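# Bend a rod into a standing arch across two sockets

## Task

Shape the rod into an arch that stands upright, with each of its two ends seated in a different socket on the board.

## Robot and tools

Robot: two arms, left_arm and right_arm, each with a two-finger gripper. Calibrated base positions in the scene frame: left_arm at (+0.004, +0.262, 0) m, quat_wxyz (+1.000, 0, 0, +0.020); right_arm at (-0.024, -0.249, 0) m, quat_wxyz (+1.000, 0, 0, -0.003). A camera stand sits behind the arms.

Frames. Scene frame: origin at table-top height midway between the nominal bases, +x out over the table, +z up, left_arm on the +y side. Image left/right does not match arm names. Fixed cameras and the table use the scene frame. Each arm's reported hand pose, velocities, targets and offsets use that arm's own base frame, and rotations turn about the Hand target's position. On the gripper, fingers point along its +z and open and close along its y. end_effector_position is the spot between the pads, about 1 cm short of the tips. Printed positions and orientations can be off by a few cm, more at long reach.

Command rows. Every moving argument is a row of 14 numbers, each in [-1, 1]: dx, dy, dz, rx, ry, rz, opening for left_arm, then the same seven for right_arm, always all 14 even if one arm stays still. The first six per arm are offsets, not poses: measured from that arm's Hand target as it stood when the action or move began, along that arm's base axes. 1.0 equals 0.6 m for dx/dy/dz and 180 degrees for rx/ry/rz; rx, ry, rz form one rotation vector. A position offset longer than 1.0 may be shortened along its line. Opening is absolute: +1 fully open (0.094 m), -1 closed. Repeating the same offset in a new call moves the arm further. Sending six zeros re-requests the current Hand target; a 0 opening is a real command (half open), so resend the present opening to leave a gripper unchanged.

Tools.
- execute_actions(actions, cameras): actions is a list of actions; each action is up to 15 rows, one per 1/30 s step, and a short action repeats its last row to fill 15 steps. Every row in an action counts from the same start pose. An empty list returns state plus all camera images. cameras: list of names, ["all"], or [].
- move(target, speed, blend, opening_speed, grip_force, blocking, cameras): straight-line path for each gripper. target is one 14-number row or a list of up to 15 rows, all offsets from the same starting Hand targets. speed in m/s, 0.002 to 2.9 (default 0.25), turning limited to twice that in rad/s; one value or one per target. blend in metres rounds corners of a list (0 means stop at each). opening_speed: scale units per second, at least 0.2. grip_force: newtons per pad, 10 to 50, one value or one per arm; it persists; lower force closes slowly. blocking=false returns early while the move continues. Paths last between 0.5 s and 10 s and do not avoid obstacles or the other arm. Grippers lag and overshoot more when fast or near full stretch. Avoid paths near an arm's own base.
- wait(seconds 0 to 10): let time pass holding commands.
- stop(): brake a running move.
- zoom_image(camera, region): camera is cam_high, cam_low, cam_left_wrist or cam_right_wrist; region [x0, y0, x1, y1] in pixels from top-left, at most 504 by 504; only cameras in the latest images.
- finished_scene(scene): ends the current scene (integer 1 to 3); irreversible. The arch must stay correct with no robot help.

Results. Each gives per-arm end_effector_position (m) and end_effector_quat_wxyz in the arm's base frame, Hand target (the base for the next offsets, after orientation clipping), Joint positions (last entry is measured finger opening in m), Joint velocities (may say within noise), joint torques (include the arm's weight; joints 1 to 3 wrap at ±28 N m), grip_measured (opening on the command scale, reads up to ~2.5 mm wide when empty and a bit narrow when squeezing), grip_effort_nm (gripper motor effort, negative closing, not a pad force), and Tool commands. move adds a line such as move: done, off_target, moving, held or fault, plus limits=paced (pose clipped) or limits=held (steps withheld). done means at rest within 10 mm and 2 degrees; it says nothing about contact.

Behaviour. Each step the commanded orientation is clipped to within 40 degrees of the measured one. Friction and gravity can leave a gripper short, low or tilted; small moves may go sideways or not at all. Check the pose after each move, correct tilt, and send the remaining gap as an offset if it rests short. An arm blocked by something keeps pushing until commanded back past its gripper. Ungrasped squeeze rises about 1 N per 0.001 below first touch, then jumps to the force limit; release by commanding well above grip_measured. Close slowly on deformable parts.

Avoid: dropping the rod or releasing it while moving, letting anything leave the table, fast impacts or hard pushes on fixed or heavy things, any contact between the two arms or one gripper closing on the other's fingers (the clearance check does not cover grippers or wrist cameras), loading an arm's camera cable, and arm stops. Motor heat builds when holding loads, reaching far, or pushing at unreachable poses, even while idle; MOTOR HOT appears near 75 °C, and at 90 °C the arm folds and stays idle. Objects may get small random nudges. Time passes while you think, and moves continue during it.

Each tool is called after "Call:" by a JSON object that holds its "name" and its "arguments".

## Session

Call:
{"name": "execute_actions", "arguments": {"actions": []}}

Scene clock: 0.00 s.
left_arm: end_effector_position=(+0.3938, +0.0227, +0.0755) grip_measured=+1.000 grip_effort_nm=n/a end_effector_quat_wxyz=(+0.560, -0.043, +0.827, -0.003) | right_arm: end_effector_position=(+0.4020, +0.0073, +0.1011) grip_measured=+1.000 grip_effort_nm=n/a end_effector_quat_wxyz=(+0.585, +0.001, +0.811, +0.020)
Joint positions: left_arm=[0.065 1.585 0.365 0.838 0.017 -0.049 0.094] | right_arm=[0.008 1.536 0.391 0.825 -0.024 0.026 0.094]
Joint velocities: within noise
Joint torques (N m): no reading
Heat: left arm: 34 °C; right arm: 35 °C.
Hand target: left_arm +0.3979, +0.0231, +0.0852; +0.572, -0.042, +0.819, -0.002 | right_arm +0.4030, +0.0073, +0.1034; +0.587, +0.001, +0.809, +0.020
Tool commands: left_gripper/opening=+1.0 right_gripper/opening=+1.0

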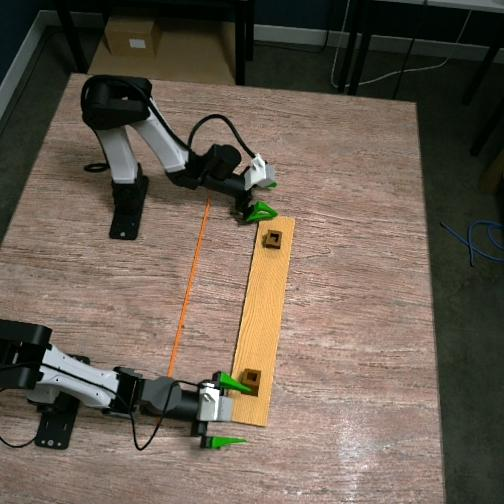

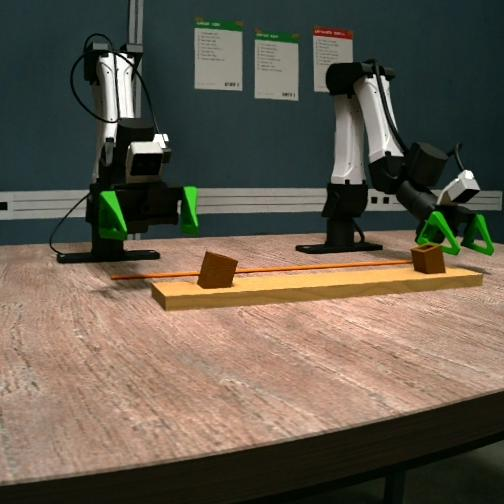

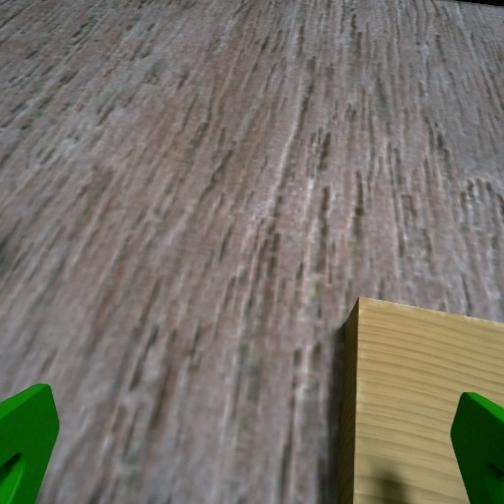

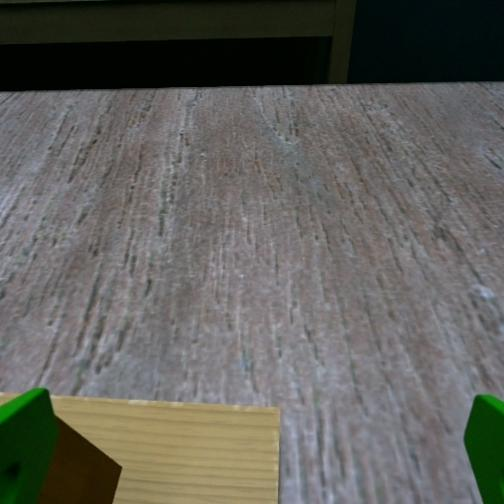

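Call:
{"name": "move", "arguments": {"target": [[-0.1,0,0.16,0,0,0,1,-0.1,0,0.16,0,0,0,1],[-0.3213,-0.47,0.1,0.306,0.304,-0.459,0,-0.3,0.04,0.12,-0.504,-0.086,0.072,0]], "blend": [0.03,0], "speed": 0.3, "cameras": ["all"]}}

Scene clock: 13.60 s.
left_arm: end_effector_position=(+0.2073, -0.2564, +0.1408) grip_measured=+0.001 grip_effort_nm=-0.05 end_effector_quat_wxyz=(+0.002, +0.700, +0.714, +0.004) | right_arm: end_effector_position=(+0.2267, +0.0329, +0.1709) grip_measured=+0.002 grip_effort_nm=-0.13 end_effector_quat_wxyz=(-0.457, +0.498, -0.536, +0.506)
Joint positions: left_arm=[-0.896 1.789 1.619 -1.397 -0.009 0.656 0.047] | right_arm=[0.73 0.027 0.067 -0.141 0.815 -1.512 0.047]
Joint torques (N m): left_arm=[0.01 -6.34 8.1 0.1 0.34 0.13] | right_arm=[0.84 1.73 9.55 1.63 0.14 0.17]
Heat: left arm: 35 °C; right arm: 38 °C.
Hand target: left_arm +0.2052, -0.2589, +0.1452; +0.000, +0.707, +0.707, +0.000 | right_arm +0.2231, +0.0312, +0.1754; -0.500, +0.499, -0.501, +0.500
Off the commanded pose: left_arm 0.005 m, 1 deg | right_arm 0.006 m, 6 deg.
joint sent to its limit (right arm) — joint 2 (shoulder), lower limit. The joint targets are off in orientation, not in position.
move: off_target (right_arm); target 2's new opening was sent with right_arm's hand 0.006 m and 6 deg from that target

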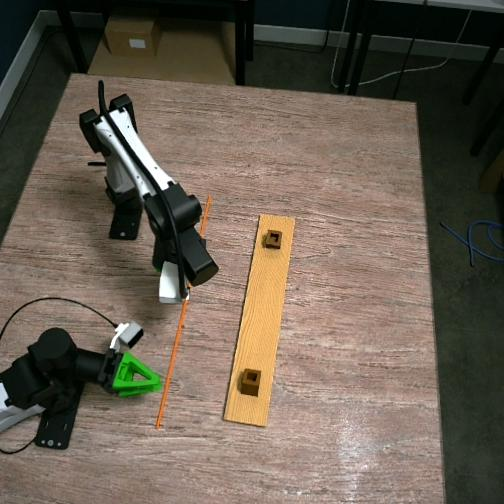

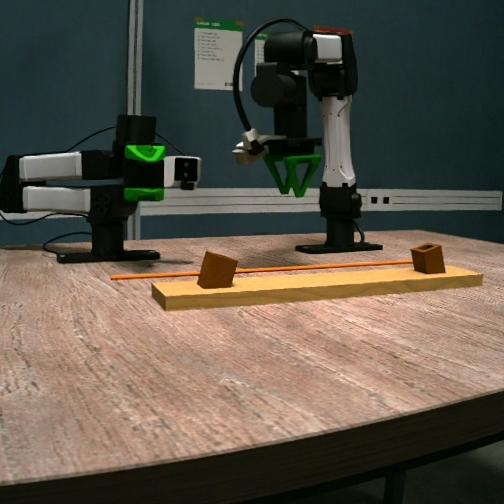

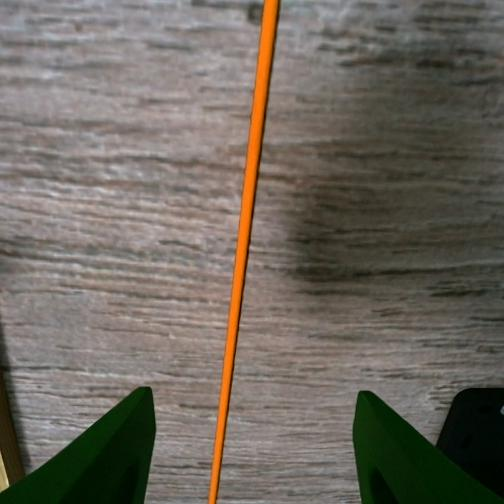

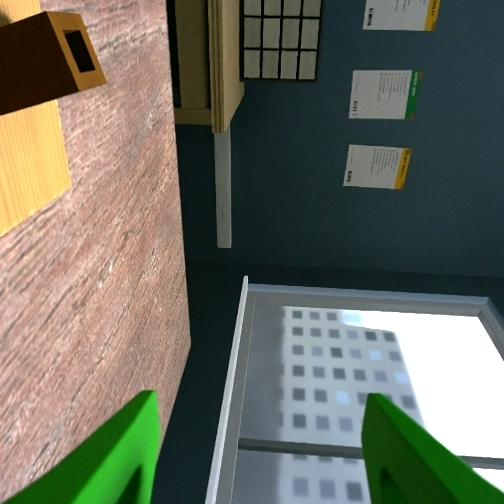

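Call:
{"name": "move", "arguments": {"target": [[-0.008,0,-0.15,0,0,-0.036,-0.3,0,0,0,0,0,0,0],[-0.008,0,-0.207,0,0,-0.036,-0.3,0,0,0,0,0,0,0]], "speed": [0.2,0.08], "blend": [0.01,0], "cameras": ["cam_left_wrist"]}}

Scene clock: 18.03 s.
left_arm: end_effector_position=(+0.2041, -0.2568, +0.0234) grip_measured=-0.299 grip_effort_nm=-0.05 end_effector_quat_wxyz=(+0.003, +0.738, +0.675, +0.004) | right_arm: end_effector_position=(+0.2267, +0.0326, +0.1709) grip_measured=+0.002 grip_effort_nm=-0.13 end_effector_quat_wxyz=(-0.457, +0.497, -0.536, +0.507)
Joint positions: left_arm=[-0.904 1.852 1.223 -0.937 -0.009 0.756 0.033] | right_arm=[0.73 0.027 0.067 -0.141 0.817 -1.512 0.047]
Joint torques (N m): left_arm=[-0.32 -6.67 5.16 0.35 0.33 0.13] | right_arm=[0.91 1.72 9.55 1.64 0.18 0.17]
Heat: left arm: 36 °C; right arm: 39 °C.
Hand target: left_arm +0.2004, -0.2588, +0.0210; -0.001, +0.746, +0.666, +0.000 | right_arm +0.2231, +0.0312, +0.1755; -0.500, +0.499, -0.501, +0.500
Off the commanded pose: left_arm 0.005 m, 1 deg | right_arm 0.006 m, 6 deg.
joint sent to its limit (right arm) — joint 2 (shoulder), lower limit. The joint targets are off in orientation, not in position.
move: off_target (right_arm)
Images, in order (width x height): cam_left_wrist 504x504.

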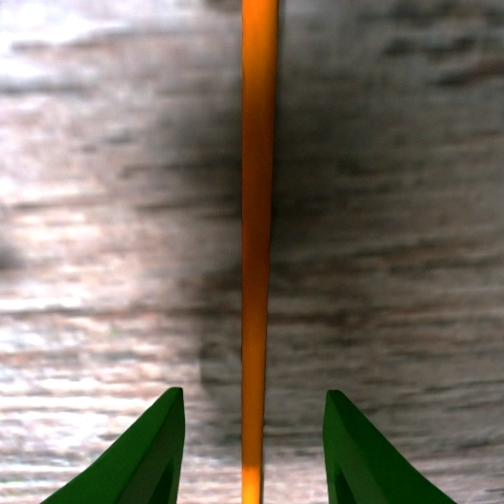

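Down 1 cm, grip, lift to z≈.16 and x .32, yaw back.

Call:
{"name": "move", "arguments": {"target": [[0,0,-0.014,0,0,0,-0.3,0,0,0,0,0,0,0],[0,0,-0.014,0,0,0,-1,0,0,0,0,0,0,0],[0,0,0.06,0,0,0,-1,0,0,0,0,0,0,0],[0.16,0.0,0.24,0,0,0.036,-1,0,0,0,0,0,0,0]], "speed": [0.06,0.06,0.1,0.15], "blend": [0,0,0.015,0], "cameras": ["all"]}}

Scene clock: 23.07 s.
left_arm: end_effector_position=(+0.3017, -0.2639, +0.1632) grip_measured=-0.996 grip_effort_nm=-0.16 end_effector_quat_wxyz=(+0.032, +0.703, +0.711, +0.006) | right_arm: end_effector_position=(+0.2267, +0.0326, +0.1709) grip_measured=+0.002 grip_effort_nm=-0.14 end_effector_quat_wxyz=(-0.457, +0.497, -0.536, +0.507)
Joint positions: left_arm=[-0.723 2.043 2.052 -1.514 -0.009 0.837 0] | right_arm=[0.73 0.027 0.067 -0.141 0.817 -1.512 0.047]
Joint torques (N m): left_arm=[0.81 -8.09 7.68 -0.08 0.33 0.11] | right_arm=[0.92 1.72 9.55 1.64 0.18 0.18]
Heat: left arm: 36 °C; right arm: 39 °C.
Hand target: left_arm +0.2964, -0.2589, +0.1651; +0.000, +0.707, +0.707, +0.000 | right_arm +0.2231, +0.0312, +0.1755; -0.500, +0.499, -0.501, +0.500
Off the commanded pose: left_arm 0.008 m, 4 deg | right_arm 0.006 m, 6 deg.
joint sent to its limit (left arm) — joint 4 (wrist pitch), lower limit. The joint targets still meet the commanded pose.
joint sent to its limit (right arm) — joint 2 (shoulder), lower limit. The joint targets are off in orientation, not in position.
move: off_target (left_arm, right_arm)

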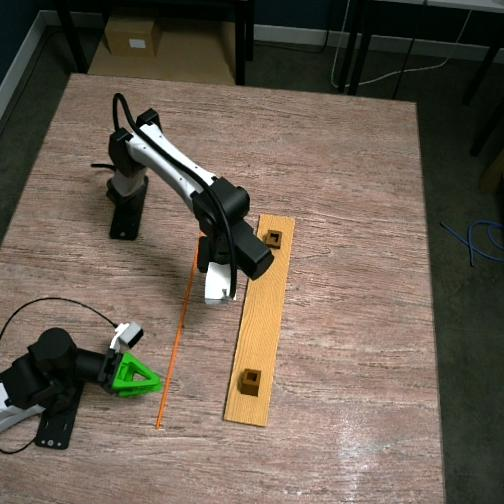

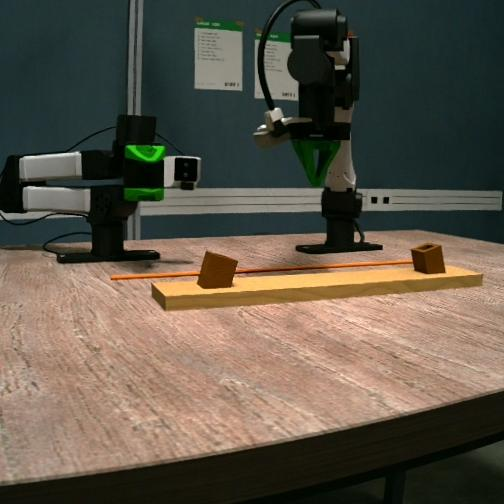

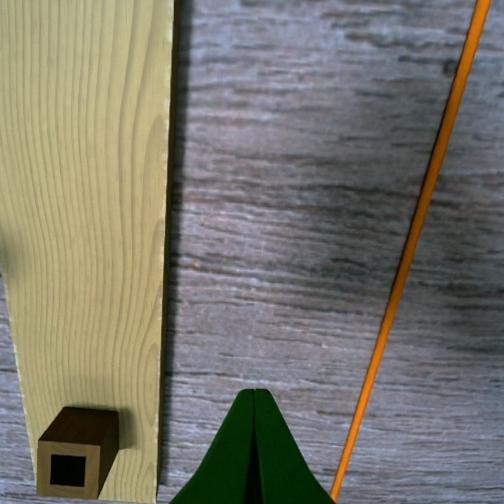

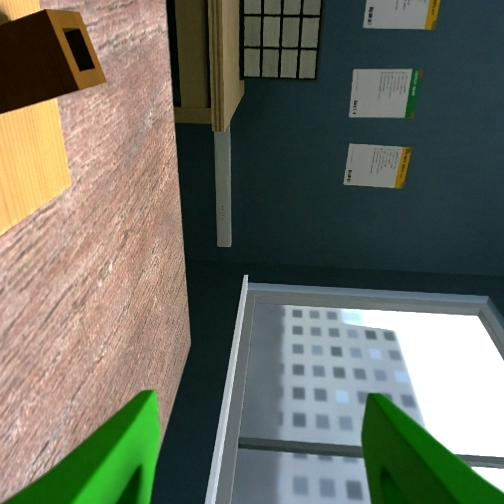

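Call:
{"name": "move", "arguments": {"target": [[-0.16,0,-0.225,0,0,-0.036,-0.3,0,0,0,0,0,0,0],[-0.16,0,-0.268,0,0,-0.036,-0.3,0,0,0,0,0,0,0]], "speed": [0.2,0.06], "blend": [0.01,0], "cameras": ["cam_left_wrist"]}}

Call:
{"name": "move", "arguments": {"target": [0,0,0,0,0,0,-1,0,0,0,0,0,0,0], "cameras": ["cam_left_wrist"]}}

Scene clock: 26.43 s.
left_arm: end_effector_position=(+0.1975, -0.2506, +0.0086) grip_measured=-0.301 grip_effort_nm=0.10 end_effector_quat_wxyz=(-0.021, +0.747, +0.664, +0.005) | right_arm: end_effector_position=(+0.2267, +0.0326, +0.1709) grip_measured=+0.002 grip_effort_nm=-0.13 end_effector_quat_wxyz=(-0.457, +0.497, -0.536, +0.507)
Joint positions: left_arm=[-0.907 1.886 1.203 -0.931 -0.007 0.78 0.033] | right_arm=[0.73 0.027 0.067 -0.141 0.817 -1.512 0.047]
Joint torques (N m): left_arm=[-0.01 -7.35 3.55 0.85 0.31 -0.15] | right_arm=[0.92 1.72 9.55 1.64 0.18 0.18]
Heat: left arm: 36 °C; right arm: 39 °C.
Hand target: left_arm +0.2004, -0.2590, +0.0043; +0.000, +0.746, +0.666, +0.000 | right_arm +0.2231, +0.0312, +0.1755; -0.500, +0.499, -0.501, +0.500
Off the commanded pose: left_arm 0.010 m, 3 deg | right_arm 0.006 m, 6 deg.
joint sent to its limit (right arm) — joint 2 (shoulder), lower limit. The joint targets are off in orientation, not in position.
move: off_target (left_arm, right_arm)
Images, in order (width x height): cam_left_wrist 504x504.

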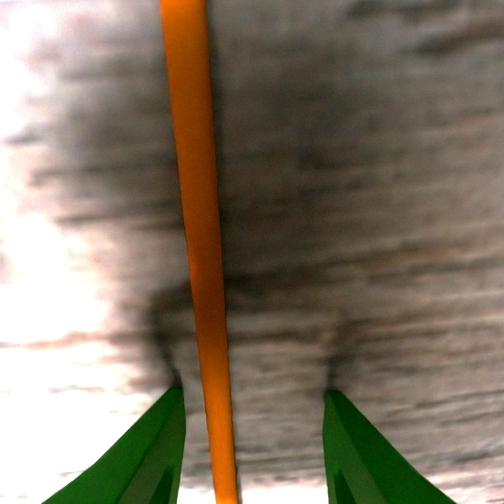

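Scene clock: 26.93 s.
left_arm: end_effector_position=(+0.2013, -0.2550, +0.0081) grip_measured=-0.918 grip_effort_nm=-1.01 end_effector_quat_wxyz=(-0.009, +0.747, +0.665, +0.005) | right_arm: end_effector_position=(+0.2267, +0.0326, +0.1709) grip_measured=+0.002 grip_effort_nm=-0.13 end_effector_quat_wxyz=(-0.457, +0.497, -0.536, +0.507)
Joint positions: left_arm=[-0.907 1.886 1.202 -0.906 -0.009 0.78 0.004] | right_arm=[0.73 0.027 0.067 -0.141 0.817 -1.512 0.047]
Joint torques (N m): left_arm=[-0.01 -7.39 3.62 0.66 0.33 -0.14] | right_arm=[0.92 1.73 9.55 1.64 0.18 0.18]
Heat: left arm: 36 °C; right arm: 39 °C.
Hand target: left_arm +0.2004, -0.2590, +0.0043; +0.000, +0.746, +0.666, +0.000 | right_arm +0.2231, +0.0312, +0.1755; -0.500, +0.499, -0.501, +0.500
Off the commanded pose: left_arm 0.006 m, 1 deg | right_arm 0.006 m, 6 deg.
joint sent to its limit (right arm) — joint 2 (shoulder), lower limit. The joint targets are off in orientation, not in position.
move: off_target (right_arm)
Images, in order (width x height): cam_left_wrist 504x504.

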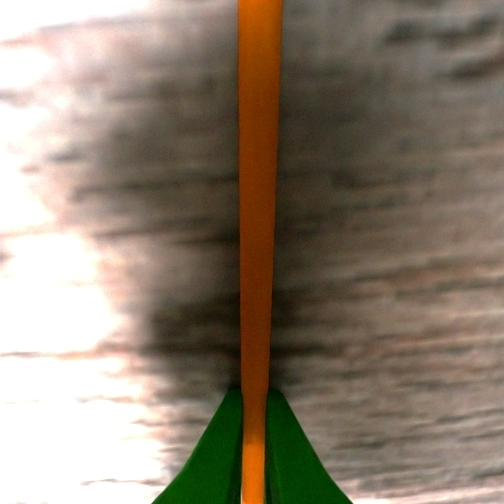

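Call:
{"name": "move", "arguments": {"target": [[0,0,0.07,0,0,0,-1,0,0,0,0,0,0,0],[0.16,0,0.1,0,0,0.036,-1,0,0,0,0,0,0,0],[0.16,0,0.268,0,0,0.036,-1,0,0,0,0,0,0,0]], "speed": 0.15, "blend": [0.01,0.02,0], "cameras": ["all"]}}

Scene clock: 30.67 s.
left_arm: end_effector_position=(+0.3022, -0.2651, +0.1622) grip_measured=-0.918 grip_effort_nm=-1.01 end_effector_quat_wxyz=(+0.032, +0.703, +0.710, +0.006) | right_arm: end_effector_position=(+0.2267, +0.0326, +0.1709) grip_measured=+0.002 grip_effort_nm=-0.13 end_effector_quat_wxyz=(-0.457, +0.497, -0.536, +0.507)
Joint positions: left_arm=[-0.724 2.049 2.056 -1.514 -0.008 0.837 0.004] | right_arm=[0.73 0.027 0.067 -0.141 0.817 -1.512 0.047]
Joint torques (N m): left_arm=[0.9 -8.66 7.35 -0.08 0.32 0.13] | right_arm=[0.92 1.72 9.57 1.64 0.18 0.18]
Heat: left arm: 36 °C; right arm: 40 °C.
Hand target: left_arm +0.2964, -0.2590, +0.1651; +0.000, +0.707, +0.707, +0.000 | right_arm +0.2231, +0.0312, +0.1755; -0.500, +0.499, -0.501, +0.500
Off the commanded pose: left_arm 0.009 m, 4 deg | right_arm 0.006 m, 6 deg.
joint sent to its limit (left arm) — joint 4 (wrist pitch), lower limit. The joint targets still meet the commanded pose.
joint sent to its limit (right arm) — joint 2 (shoulder), lower limit. The joint targets are off in orientation, not in position.
move: off_target (left_arm, right_arm)

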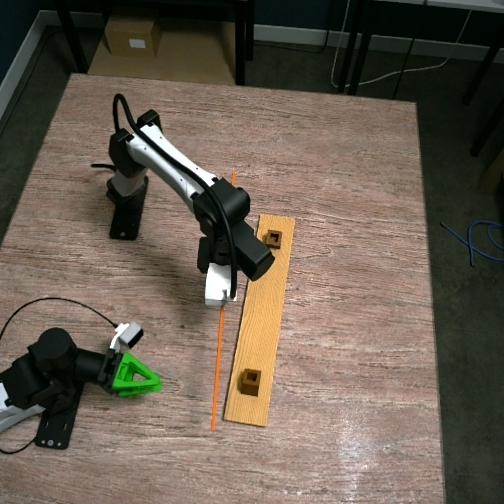

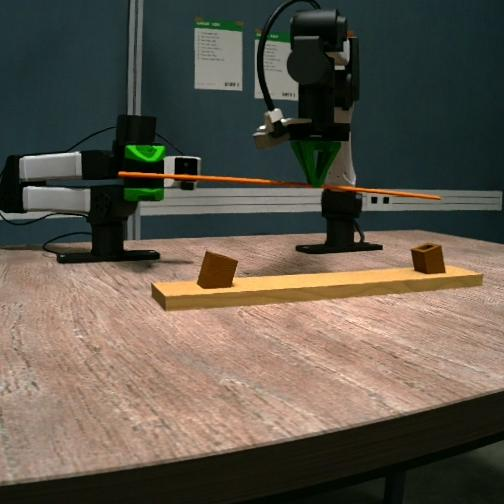

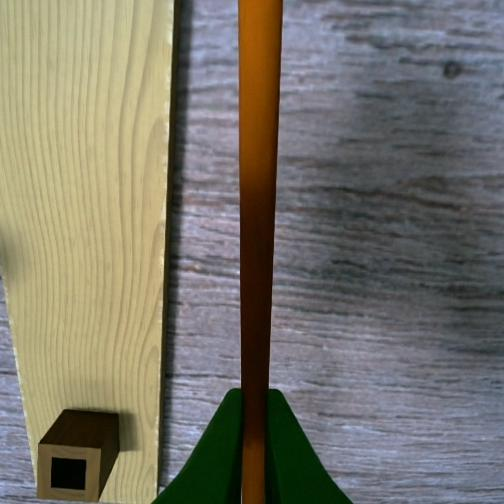

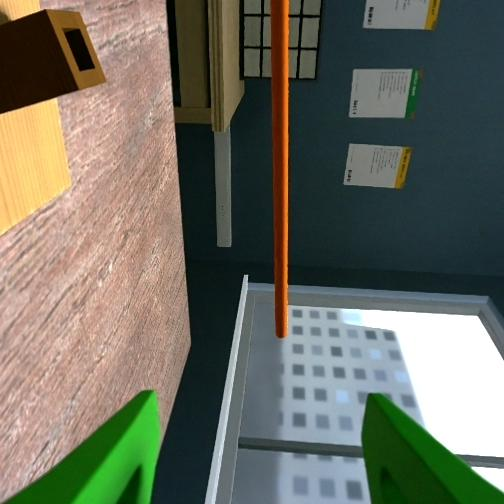

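Call:
{"name": "move", "arguments": {"target": [0,0,0,0,0,0,-1,0.135,-0.035,0.01,0,0,0,0], "speed": 0.2, "cameras": ["cam_right_wrist"]}}

Scene clock: 38.03 s.
left_arm: end_effector_position=(+0.3022, -0.2651, +0.1622) grip_measured=-0.918 grip_effort_nm=-1.01 end_effector_quat_wxyz=(+0.032, +0.703, +0.710, +0.006) | right_arm: end_effector_position=(+0.3034, +0.0108, +0.1818) grip_measured=+0.002 grip_effort_nm=-0.13 end_effector_quat_wxyz=(+0.502, -0.496, +0.504, -0.498)
Joint positions: left_arm=[-0.724 2.049 2.056 -1.514 -0.008 0.837 0.004] | right_arm=[0.088 0.783 0.057 0.725 0.092 -1.559 0.047]
Joint torques (N m): left_arm=[0.94 -8.64 7.36 -0.08 0.34 0.12] | right_arm=[-0.46 0.8 7.92 2.05 -0.02 0]
Heat: left arm: 37 °C; right arm: 41 °C.
Hand target: left_arm +0.2964, -0.2590, +0.1651; +0.000, +0.707, +0.707, +0.000 | right_arm +0.3041, +0.0102, +0.1814; +0.500, -0.499, +0.501, -0.500
Off the commanded pose: left_arm 0.009 m, 4 deg | right_arm 0.001 m, 1 deg.
joint sent to its limit (left arm) — joint 4 (wrist pitch), lower limit. The joint targets still meet the commanded pose.
move: off_target (left_arm)
Images, in order (width x height): cam_right_wrist 504x504.

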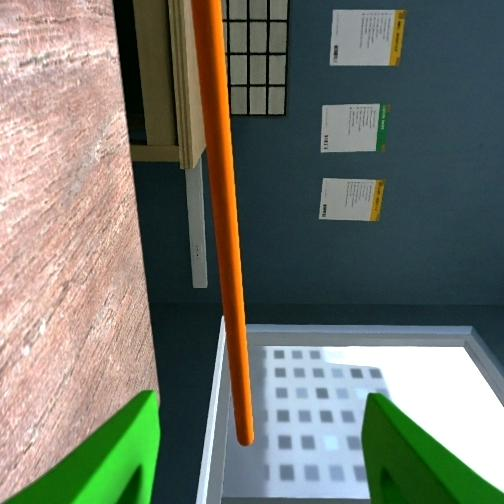

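Call:
{"name": "move", "arguments": {"target": [[0,0,0,0,0,0,-1,0,0.033,-0.013,0,0,0,-0.1],[0,0,0,0,0,0,-1,0.07,0.033,-0.013,0,0,0,-0.1]], "speed": 0.12, "blend": [0.008,0], "cameras": ["cam_right_wrist"]}}

Scene clock: 42.10 s.
left_arm: end_effector_position=(+0.3022, -0.2651, +0.1622) grip_measured=-0.918 grip_effort_nm=-1.00 end_effector_quat_wxyz=(+0.032, +0.704, +0.710, +0.006) | right_arm: end_effector_position=(+0.3396, +0.0309, +0.1642) grip_measured=-0.098 grip_effort_nm=-0.13 end_effector_quat_wxyz=(+0.496, -0.505, +0.507, -0.492)
Joint positions: left_arm=[-0.724 2.049 2.056 -1.514 -0.008 0.839 0.004] | right_arm=[0.182 1.223 0.122 1.076 0.18 -1.559 0.042]
Joint torques (N m): left_arm=[0.92 -8.57 7.36 -0.07 0.34 0.11] | right_arm=[-0.47 -1.32 8.98 2.09 0.02 0]
Heat: left arm: 37 °C; right arm: 42 °C.
Hand target: left_arm +0.2964, -0.2590, +0.1651; +0.000, +0.707, +0.707, +0.000 | right_arm +0.3460, +0.0301, +0.1736; +0.500, -0.499, +0.501, -0.500
Off the commanded pose: left_arm 0.009 m, 4 deg | right_arm 0.011 m, 1 deg.
joint sent to its limit (left arm) — joint 4 (wrist pitch), lower limit. The joint targets still meet the commanded pose.
move: off_target (left_arm, right_arm)
Images, in order (width x height): cam_right_wrist 504x504.

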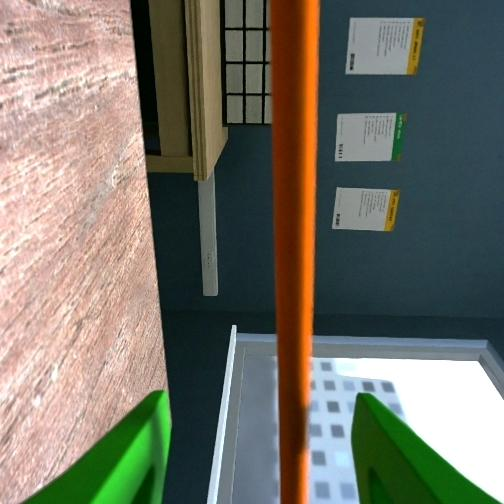

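Call:
{"name": "move", "arguments": {"target": [[0,0,0,0,0,0,-1,0.02,0.0,0.01,0,0,0,-0.1],[0,0,0,0,0,0,-1,0.02,0,0.01,0,0,0,-1]], "speed": 0.08, "opening_speed": 0.5, "cameras": ["all"]}}

Scene clock: 46.07 s.
left_arm: end_effector_position=(+0.3021, -0.2652, +0.1622) grip_measured=-0.918 grip_effort_nm=-1.00 end_effector_quat_wxyz=(+0.032, +0.704, +0.710, +0.006) | right_arm: end_effector_position=(+0.3517, +0.0303, +0.1737) grip_measured=-0.882 grip_effort_nm=-1.03 end_effector_quat_wxyz=(+0.497, -0.502, +0.503, -0.498)
Joint positions: left_arm=[-0.724 2.049 2.056 -1.514 -0.008 0.839 0.004] | right_arm=[0.171 1.257 0.174 1.072 0.173 -1.569 0.006]
Joint torques (N m): left_arm=[0.87 -8.65 7.41 -0.09 0.32 0.11] | right_arm=[-0.47 -1.72 9.09 1.95 -0.02 0.12]
Heat: left arm: 38 °C; right arm: 42 °C.
Hand target: left_arm +0.2964, -0.2590, +0.1651; +0.000, +0.707, +0.707, +0.000 | right_arm +0.3581, +0.0301, +0.1796; +0.500, -0.499, +0.501, -0.500
Off the commanded pose: left_arm 0.009 m, 4 deg | right_arm 0.009 m, 1 deg.
joint sent to its limit (left arm) — joint 4 (wrist pitch), lower limit. The joint targets still meet the commanded pose.
move: off_target (left_arm)

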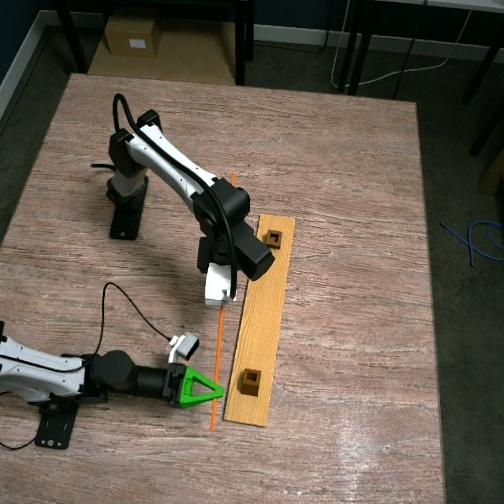

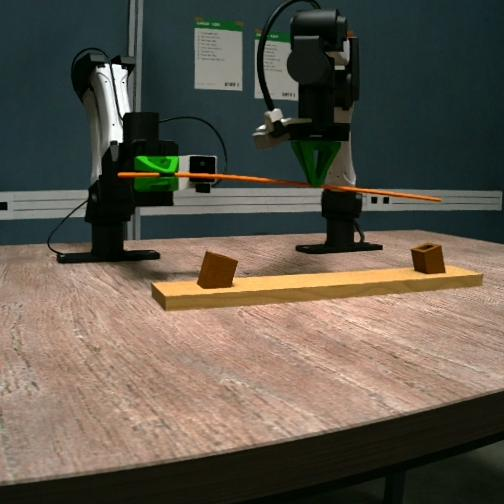

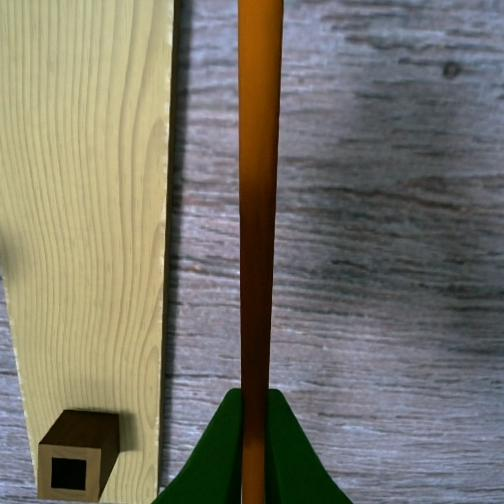

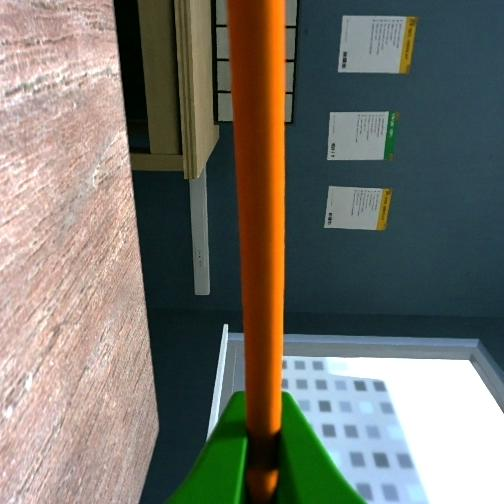

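Call:
{"name": "move", "arguments": {"target": [[0,0,0,0,0,0,-0.3,0,0,0,0,0,0,-1],[0,0,0.11,0,0,0,-0.3,0,0,0,0,0,0,-1],[-0.19,0.1,0.12,0,-0.5,0,-0.1,0,0,0,0,0,0,-1],[-0.16,0.34,-0.0,0,-0.5,0,-0.1,0,0,0,0,0,0,-1]], "speed": [0.1,0.12,0.3,0.25], "blend": [0,0.01,0.03,0], "cameras": ["all"]}}

Scene clock: 58.87 s.
left_arm: end_effector_position=(+0.1995, -0.0567, +0.1630) grip_measured=-0.101 grip_effort_nm=0.10 end_effector_quat_wxyz=(+0.469, +0.503, +0.527, +0.500) | right_arm: end_effector_position=(+0.3517, +0.0303, +0.1737) grip_measured=-0.882 grip_effort_nm=-1.04 end_effector_quat_wxyz=(+0.497, -0.502, +0.503, -0.498)
Joint positions: left_arm=[-1.196 0.018 0.057 -0.231 -1.246 1.398 0.042] | right_arm=[0.171 1.257 0.174 1.072 0.173 -1.569 0.006]
Joint torques (N m): left_arm=[1.17 1.96 6.31 1.84 0.11 0.06] | right_arm=[-0.47 -1.73 9.09 1.95 -0.03 0.1]
Heat: left arm: 38 °C; right arm: 43 °C.
Hand target: left_arm +0.2003, -0.0550, +0.1650; +0.500, +0.500, +0.500, +0.500 | right_arm +0.3581, +0.0301, +0.1796; +0.500, -0.499, +0.501, -0.500
Off the commanded pose: left_arm 0.003 m, 5 deg | right_arm 0.009 m, 1 deg.
joint sent to its limit (left arm) — joint 2 (shoulder), lower limit. The joint targets are off in orientation, not in position.
move: off_target (left_arm); blend cut to 0 m at target 3; target 3's new opening was sent with left_arm's hand 0.006 m and 3 deg from that target

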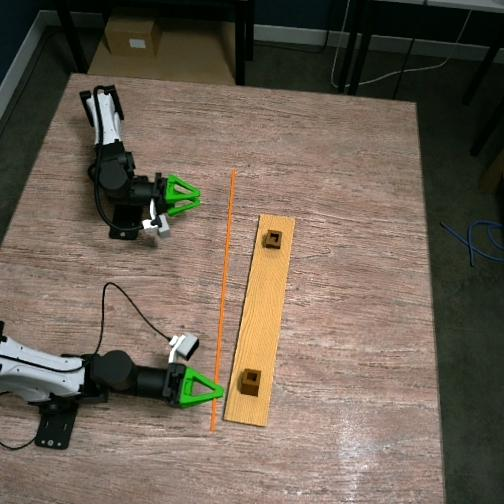

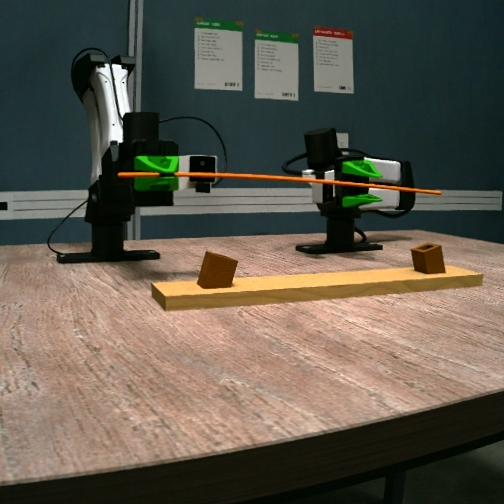

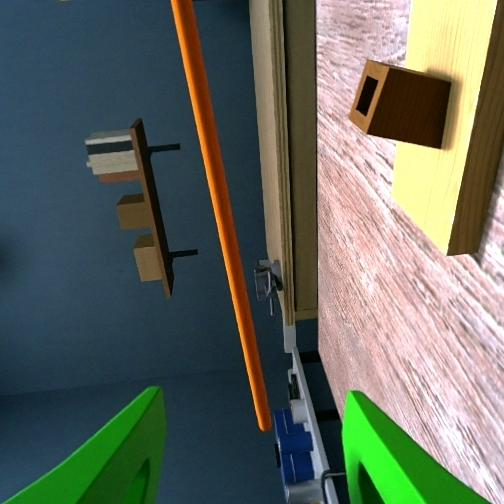

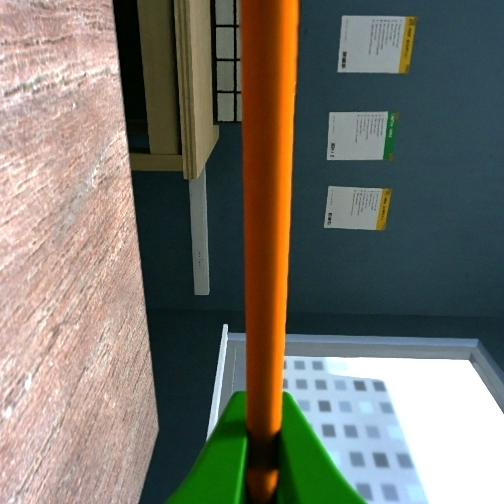

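Call:
{"name": "move", "arguments": {"target": [0.11,0.02,-0.0,0,0,0,-0.1,0,0,0,0,0,0,-1], "speed": 0.15, "cameras": ["cam_left_wrist"]}}

Scene clock: 62.93 s.
left_arm: end_effector_position=(+0.2654, -0.0426, +0.1641) grip_measured=-0.101 grip_effort_nm=0.10 end_effector_quat_wxyz=(+0.484, +0.511, +0.517, +0.488) | right_arm: end_effector_position=(+0.3517, +0.0303, +0.1737) grip_measured=-0.882 grip_effort_nm=-1.04 end_effector_quat_wxyz=(+0.497, -0.502, +0.503, -0.498)
Joint positions: left_arm=[-0.449 0.425 0.01 0.352 -0.458 1.542 0.042] | right_arm=[0.171 1.257 0.174 1.072 0.173 -1.569 0.006]
Joint torques (N m): left_arm=[1.21 2.03 6.48 2.26 0.32 -0.01] | right_arm=[-0.46 -1.72 9.09 1.95 -0.03 0.1]
Heat: left arm: 38 °C; right arm: 43 °C.
Hand target: left_arm +0.2663, -0.0430, +0.1652; +0.500, +0.500, +0.500, +0.500 | right_arm +0.3581, +0.0301, +0.1796; +0.500, -0.499, +0.501, -0.500
Off the commanded pose: left_arm 0.001 m, 3 deg | right_arm 0.009 m, 1 deg.
joint sent to its limit (left arm) — joint 3 (elbow), lower limit, where the elbow is as bent as it goes. The joint targets still meet the commanded pose.
move: off_target (left_arm)
Images, in order (width x height): cam_left_wrist 504x504.

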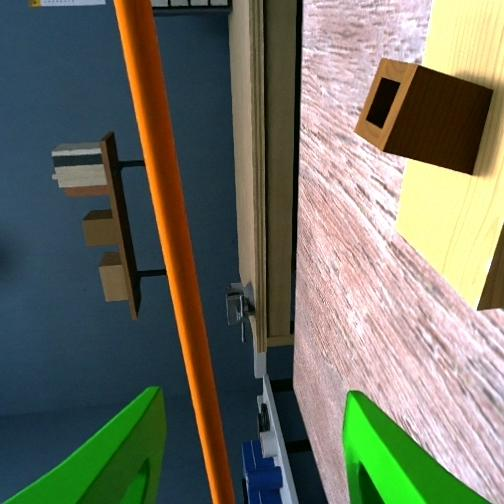

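Call:
{"name": "move", "arguments": {"target": [[0,0,0.023,-0.045,0,0,-0.1,0,0,0,0,0,0,-1],[0.073,0,0.027,-0.045,0,0,-0.1,0,0,0,0,0,0,-1]], "speed": 0.1, "blend": [0.005,0], "cameras": ["cam_left_wrist"]}}

Scene clock: 68.03 s.
left_arm: end_effector_position=(+0.3049, -0.0406, +0.1634) grip_measured=-0.101 grip_effort_nm=0.10 end_effector_quat_wxyz=(+0.509, +0.482, +0.543, +0.463) | right_arm: end_effector_position=(+0.3517, +0.0303, +0.1737) grip_measured=-0.882 grip_effort_nm=-1.04 end_effector_quat_wxyz=(+0.497, -0.502, +0.503, -0.498)
Joint positions: left_arm=[-0.314 0.906 0.057 0.792 -0.326 1.446 0.042] | right_arm=[0.171 1.257 0.174 1.072 0.173 -1.569 0.006]
Joint torques (N m): left_arm=[1.1 0.03 8.54 2.36 0.39 -0.3] | right_arm=[-0.46 -1.72 9.09 1.95 -0.03 0.1]
Heat: left arm: 38 °C; right arm: 44 °C.
Hand target: left_arm +0.3101, -0.0429, +0.1813; +0.534, +0.463, +0.534, +0.464 | right_arm +0.3581, +0.0301, +0.1796; +0.500, -0.499, +0.501, -0.500
Off the commanded pose: left_arm 0.019 m, 4 deg | right_arm 0.009 m, 1 deg.
move: off_target (left_arm)
Images, in order (width x height): cam_left_wrist 504x504.

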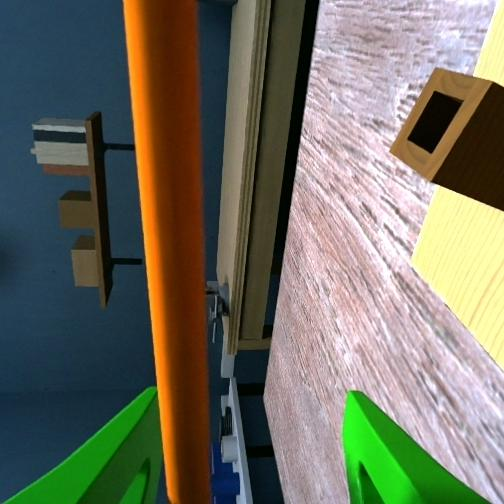

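Call:
{"name": "move", "arguments": {"target": [[-0.018,0,0.018,0,0,0,-0.1,0,0,0,0,0,0,-1],[-0.018,0,0.018,0,0,0,-1,0,0,0,0,0,0,-1]], "speed": 0.08, "opening_speed": 0.4, "cameras": ["all"]}}

Scene clock: 73.17 s.
left_arm: end_effector_position=(+0.2962, -0.0399, +0.1717) grip_measured=-0.914 grip_effort_nm=-1.00 end_effector_quat_wxyz=(+0.511, +0.483, +0.541, +0.462) | right_arm: end_effector_position=(+0.3517, +0.0303, +0.1737) grip_measured=-0.882 grip_effort_nm=-1.04 end_effector_quat_wxyz=(+0.497, -0.502, +0.503, -0.498)
Joint positions: left_arm=[-0.322 0.759 0.066 0.639 -0.328 1.446 0.004] | right_arm=[0.171 1.257 0.174 1.072 0.173 -1.569 0.006]
Joint torques (N m): left_arm=[-0.32 -0.76 9.57 2.1 0.16 -0.31] | right_arm=[-0.47 -1.73 9.09 1.95 -0.03 0.1]
Heat: left arm: 39 °C; right arm: 44 °C.
Hand target: left_arm +0.2993, -0.0431, +0.1921; +0.534, +0.464, +0.534, +0.463 | right_arm +0.3581, +0.0301, +0.1796; +0.500, -0.499, +0.501, -0.500
Off the commanded pose: left_arm 0.021 m, 4 deg | right_arm 0.009 m, 1 deg.
move: off_target (left_arm); target 2's new opening was sent with left_arm's hand 0.021 m and 3 deg from that target

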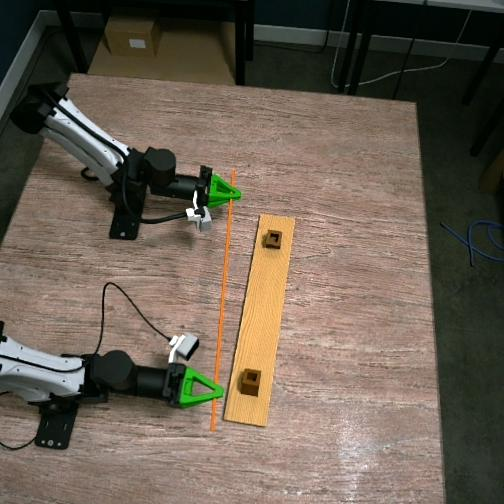

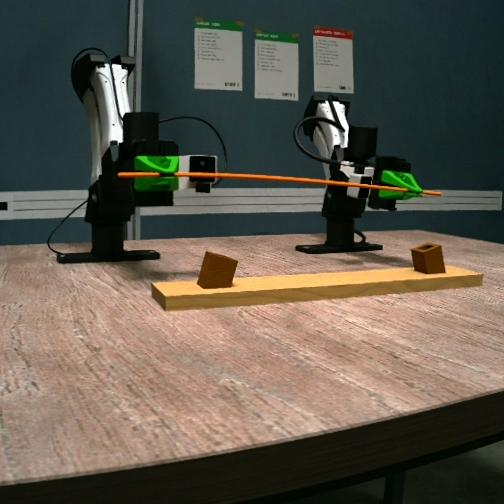

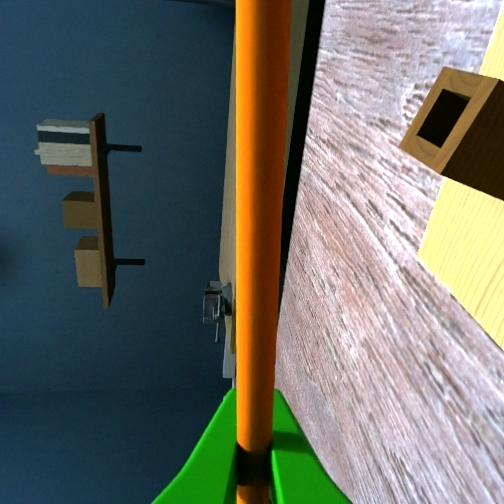

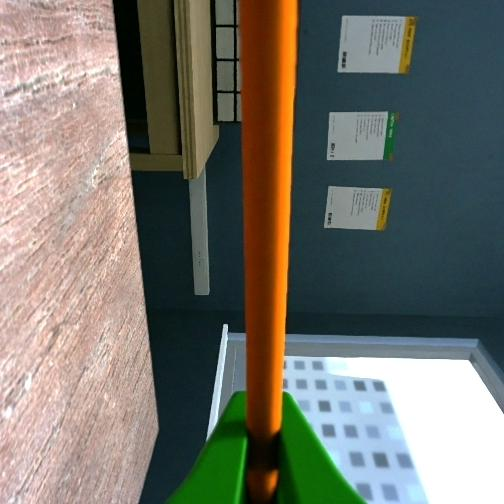

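Call:
{"name": "move", "arguments": {"target": [[0,0,0.117,0,0,0,-1,0,0,0.117,0,0,0,-1],[0.001,-0.01,0.117,-0.067,-0.004,0,-1,-0.001,0.01,0.117,0.111,0.006,0,-1],[0.003,-0.04,0.117,-0.178,-0.01,0,-1,-0.003,0.04,0.117,0.222,0.012,0,-1],[0.005,-0.078,0.117,-0.289,-0.016,0,-1,-0.005,0.078,0.117,0.333,0.019,0,-1],[0.007,-0.112,0.117,-0.356,-0.02,0,-1,-0.007,0.112,0.117,0.4,0.023,0,-1]], "speed": [0.12,0.2,0.2,0.2,0.2], "blend": [0.01,0.01,0.01,0.01,0], "cameras": ["all"]}}

Scene clock: 87.10 s.
left_arm: end_effector_position=(+0.3013, -0.0975, +0.2382) grip_measured=-0.914 grip_effort_nm=-1.01 end_effector_quat_wxyz=(+0.682, +0.123, +0.700, +0.170) | right_arm: end_effector_position=(+0.3487, +0.0796, +0.2307) grip_measured=-0.882 grip_effort_nm=-1.04 end_effector_quat_wxyz=(+0.657, -0.136, +0.728, -0.140)
Joint positions: left_arm=[-0.71 0.893 0.339 0.539 -0.78 0.407 0.004] | right_arm=[0.446 1.026 0.447 0.47 0.469 -0.344 0.006]
Joint torques (N m): left_arm=[-1.22 -0.31 10.07 2.33 0.42 -0.68] | right_arm=[1.78 -1.57 12.21 2.08 -0.32 0.65]
Heat: left arm: 40 °C; right arm: 45 °C.
Hand target: left_arm +0.3036, -0.1102, +0.2622; +0.714, +0.096, +0.683, +0.123 | right_arm +0.3539, +0.0972, +0.2500; +0.681, -0.126, +0.715, -0.093
Off the commanded pose: left_arm 0.027 m, 7 deg | right_arm 0.027 m, 6 deg.
move: off_target (left_arm, right_arm)

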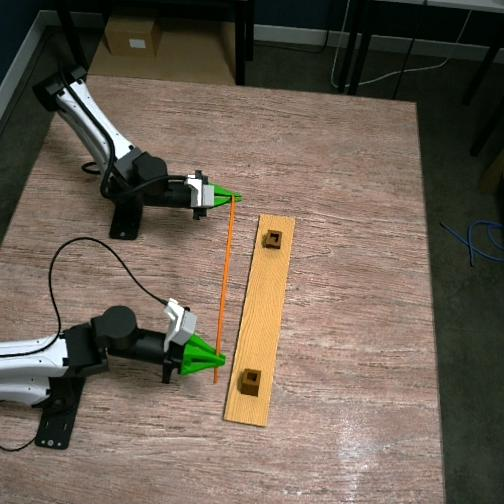

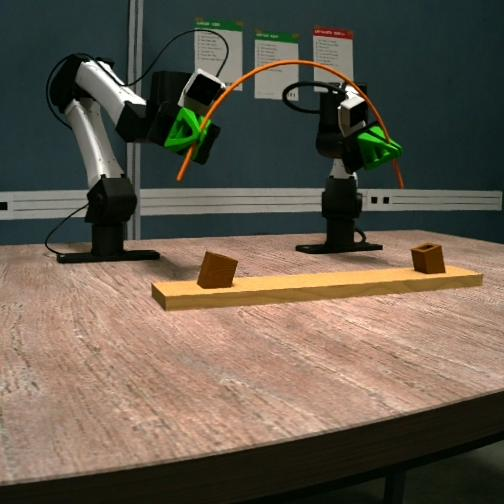

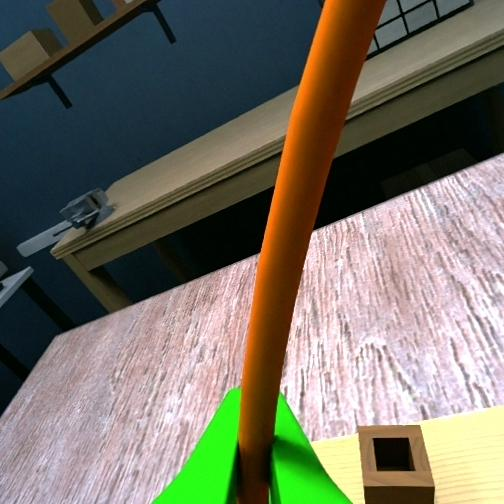

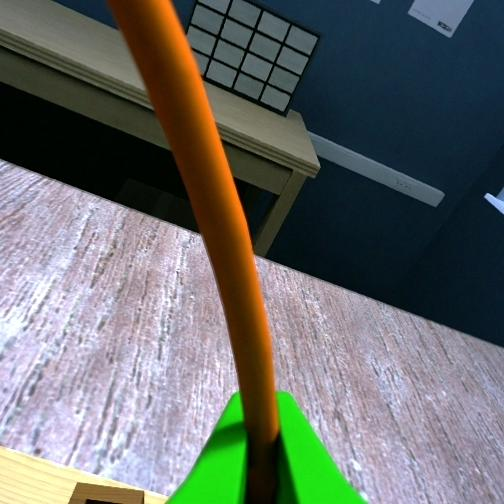

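Call:
{"name": "move", "arguments": {"target": [0.117,-0.033,0,0,0,0,-1,0.095,0.033,0,0,-0.03,0,-1], "speed": 0.12, "cameras": ["all"]}}

Scene clock: 92.37 s.
left_arm: end_effector_position=(+0.3668, -0.1096, +0.2424) grip_measured=-0.914 grip_effort_nm=-1.00 end_effector_quat_wxyz=(+0.684, +0.095, +0.702, +0.175) | right_arm: end_effector_position=(+0.4025, +0.0932, +0.2301) grip_measured=-0.882 grip_effort_nm=-1.04 end_effector_quat_wxyz=(+0.685, -0.107, +0.706, -0.146)
Joint positions: left_arm=[-0.589 1.256 0.514 0.738 -0.706 0.383 0.004] | right_arm=[0.425 1.362 0.548 0.793 0.485 -0.35 0.006]
Joint torques (N m): left_arm=[-0.42 -2.33 9.83 2.24 0.98 -0.49] | right_arm=[1.24 -3.77 11.34 2.24 -0.73 0.23]
Heat: left arm: 41 °C; right arm: 45 °C.
Hand target: left_arm +0.3737, -0.1300, +0.2623; +0.714, +0.096, +0.682, +0.123 | right_arm +0.4109, +0.1171, +0.2498; +0.714, -0.122, +0.682, -0.099
Off the commanded pose: left_arm 0.029 m, 7 deg | right_arm 0.032 m, 7 deg.
move: off_target (left_arm, right_arm)

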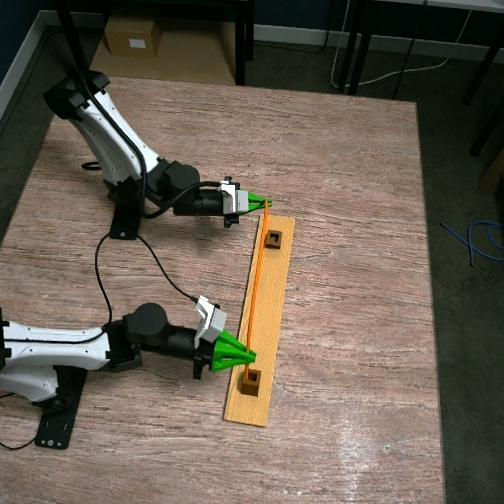

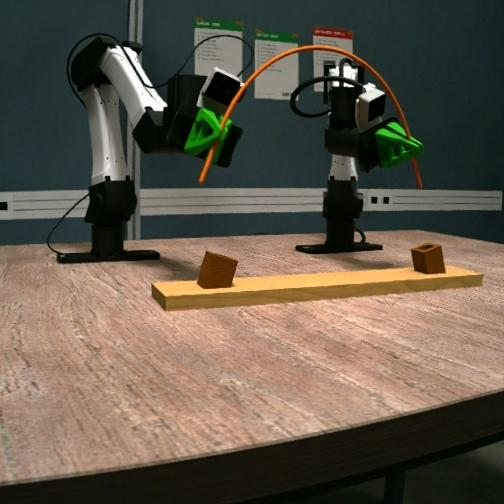

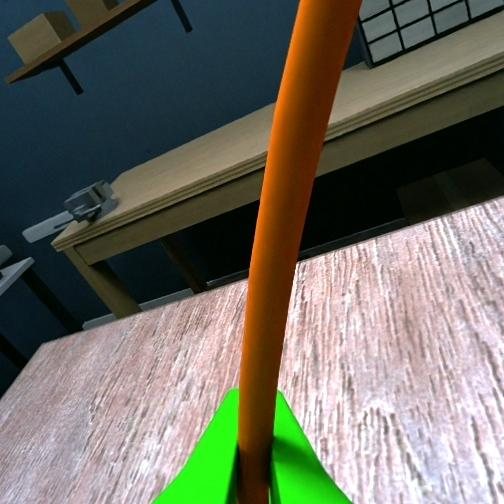

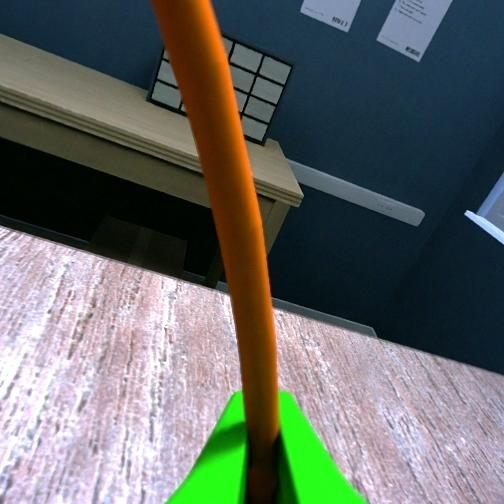

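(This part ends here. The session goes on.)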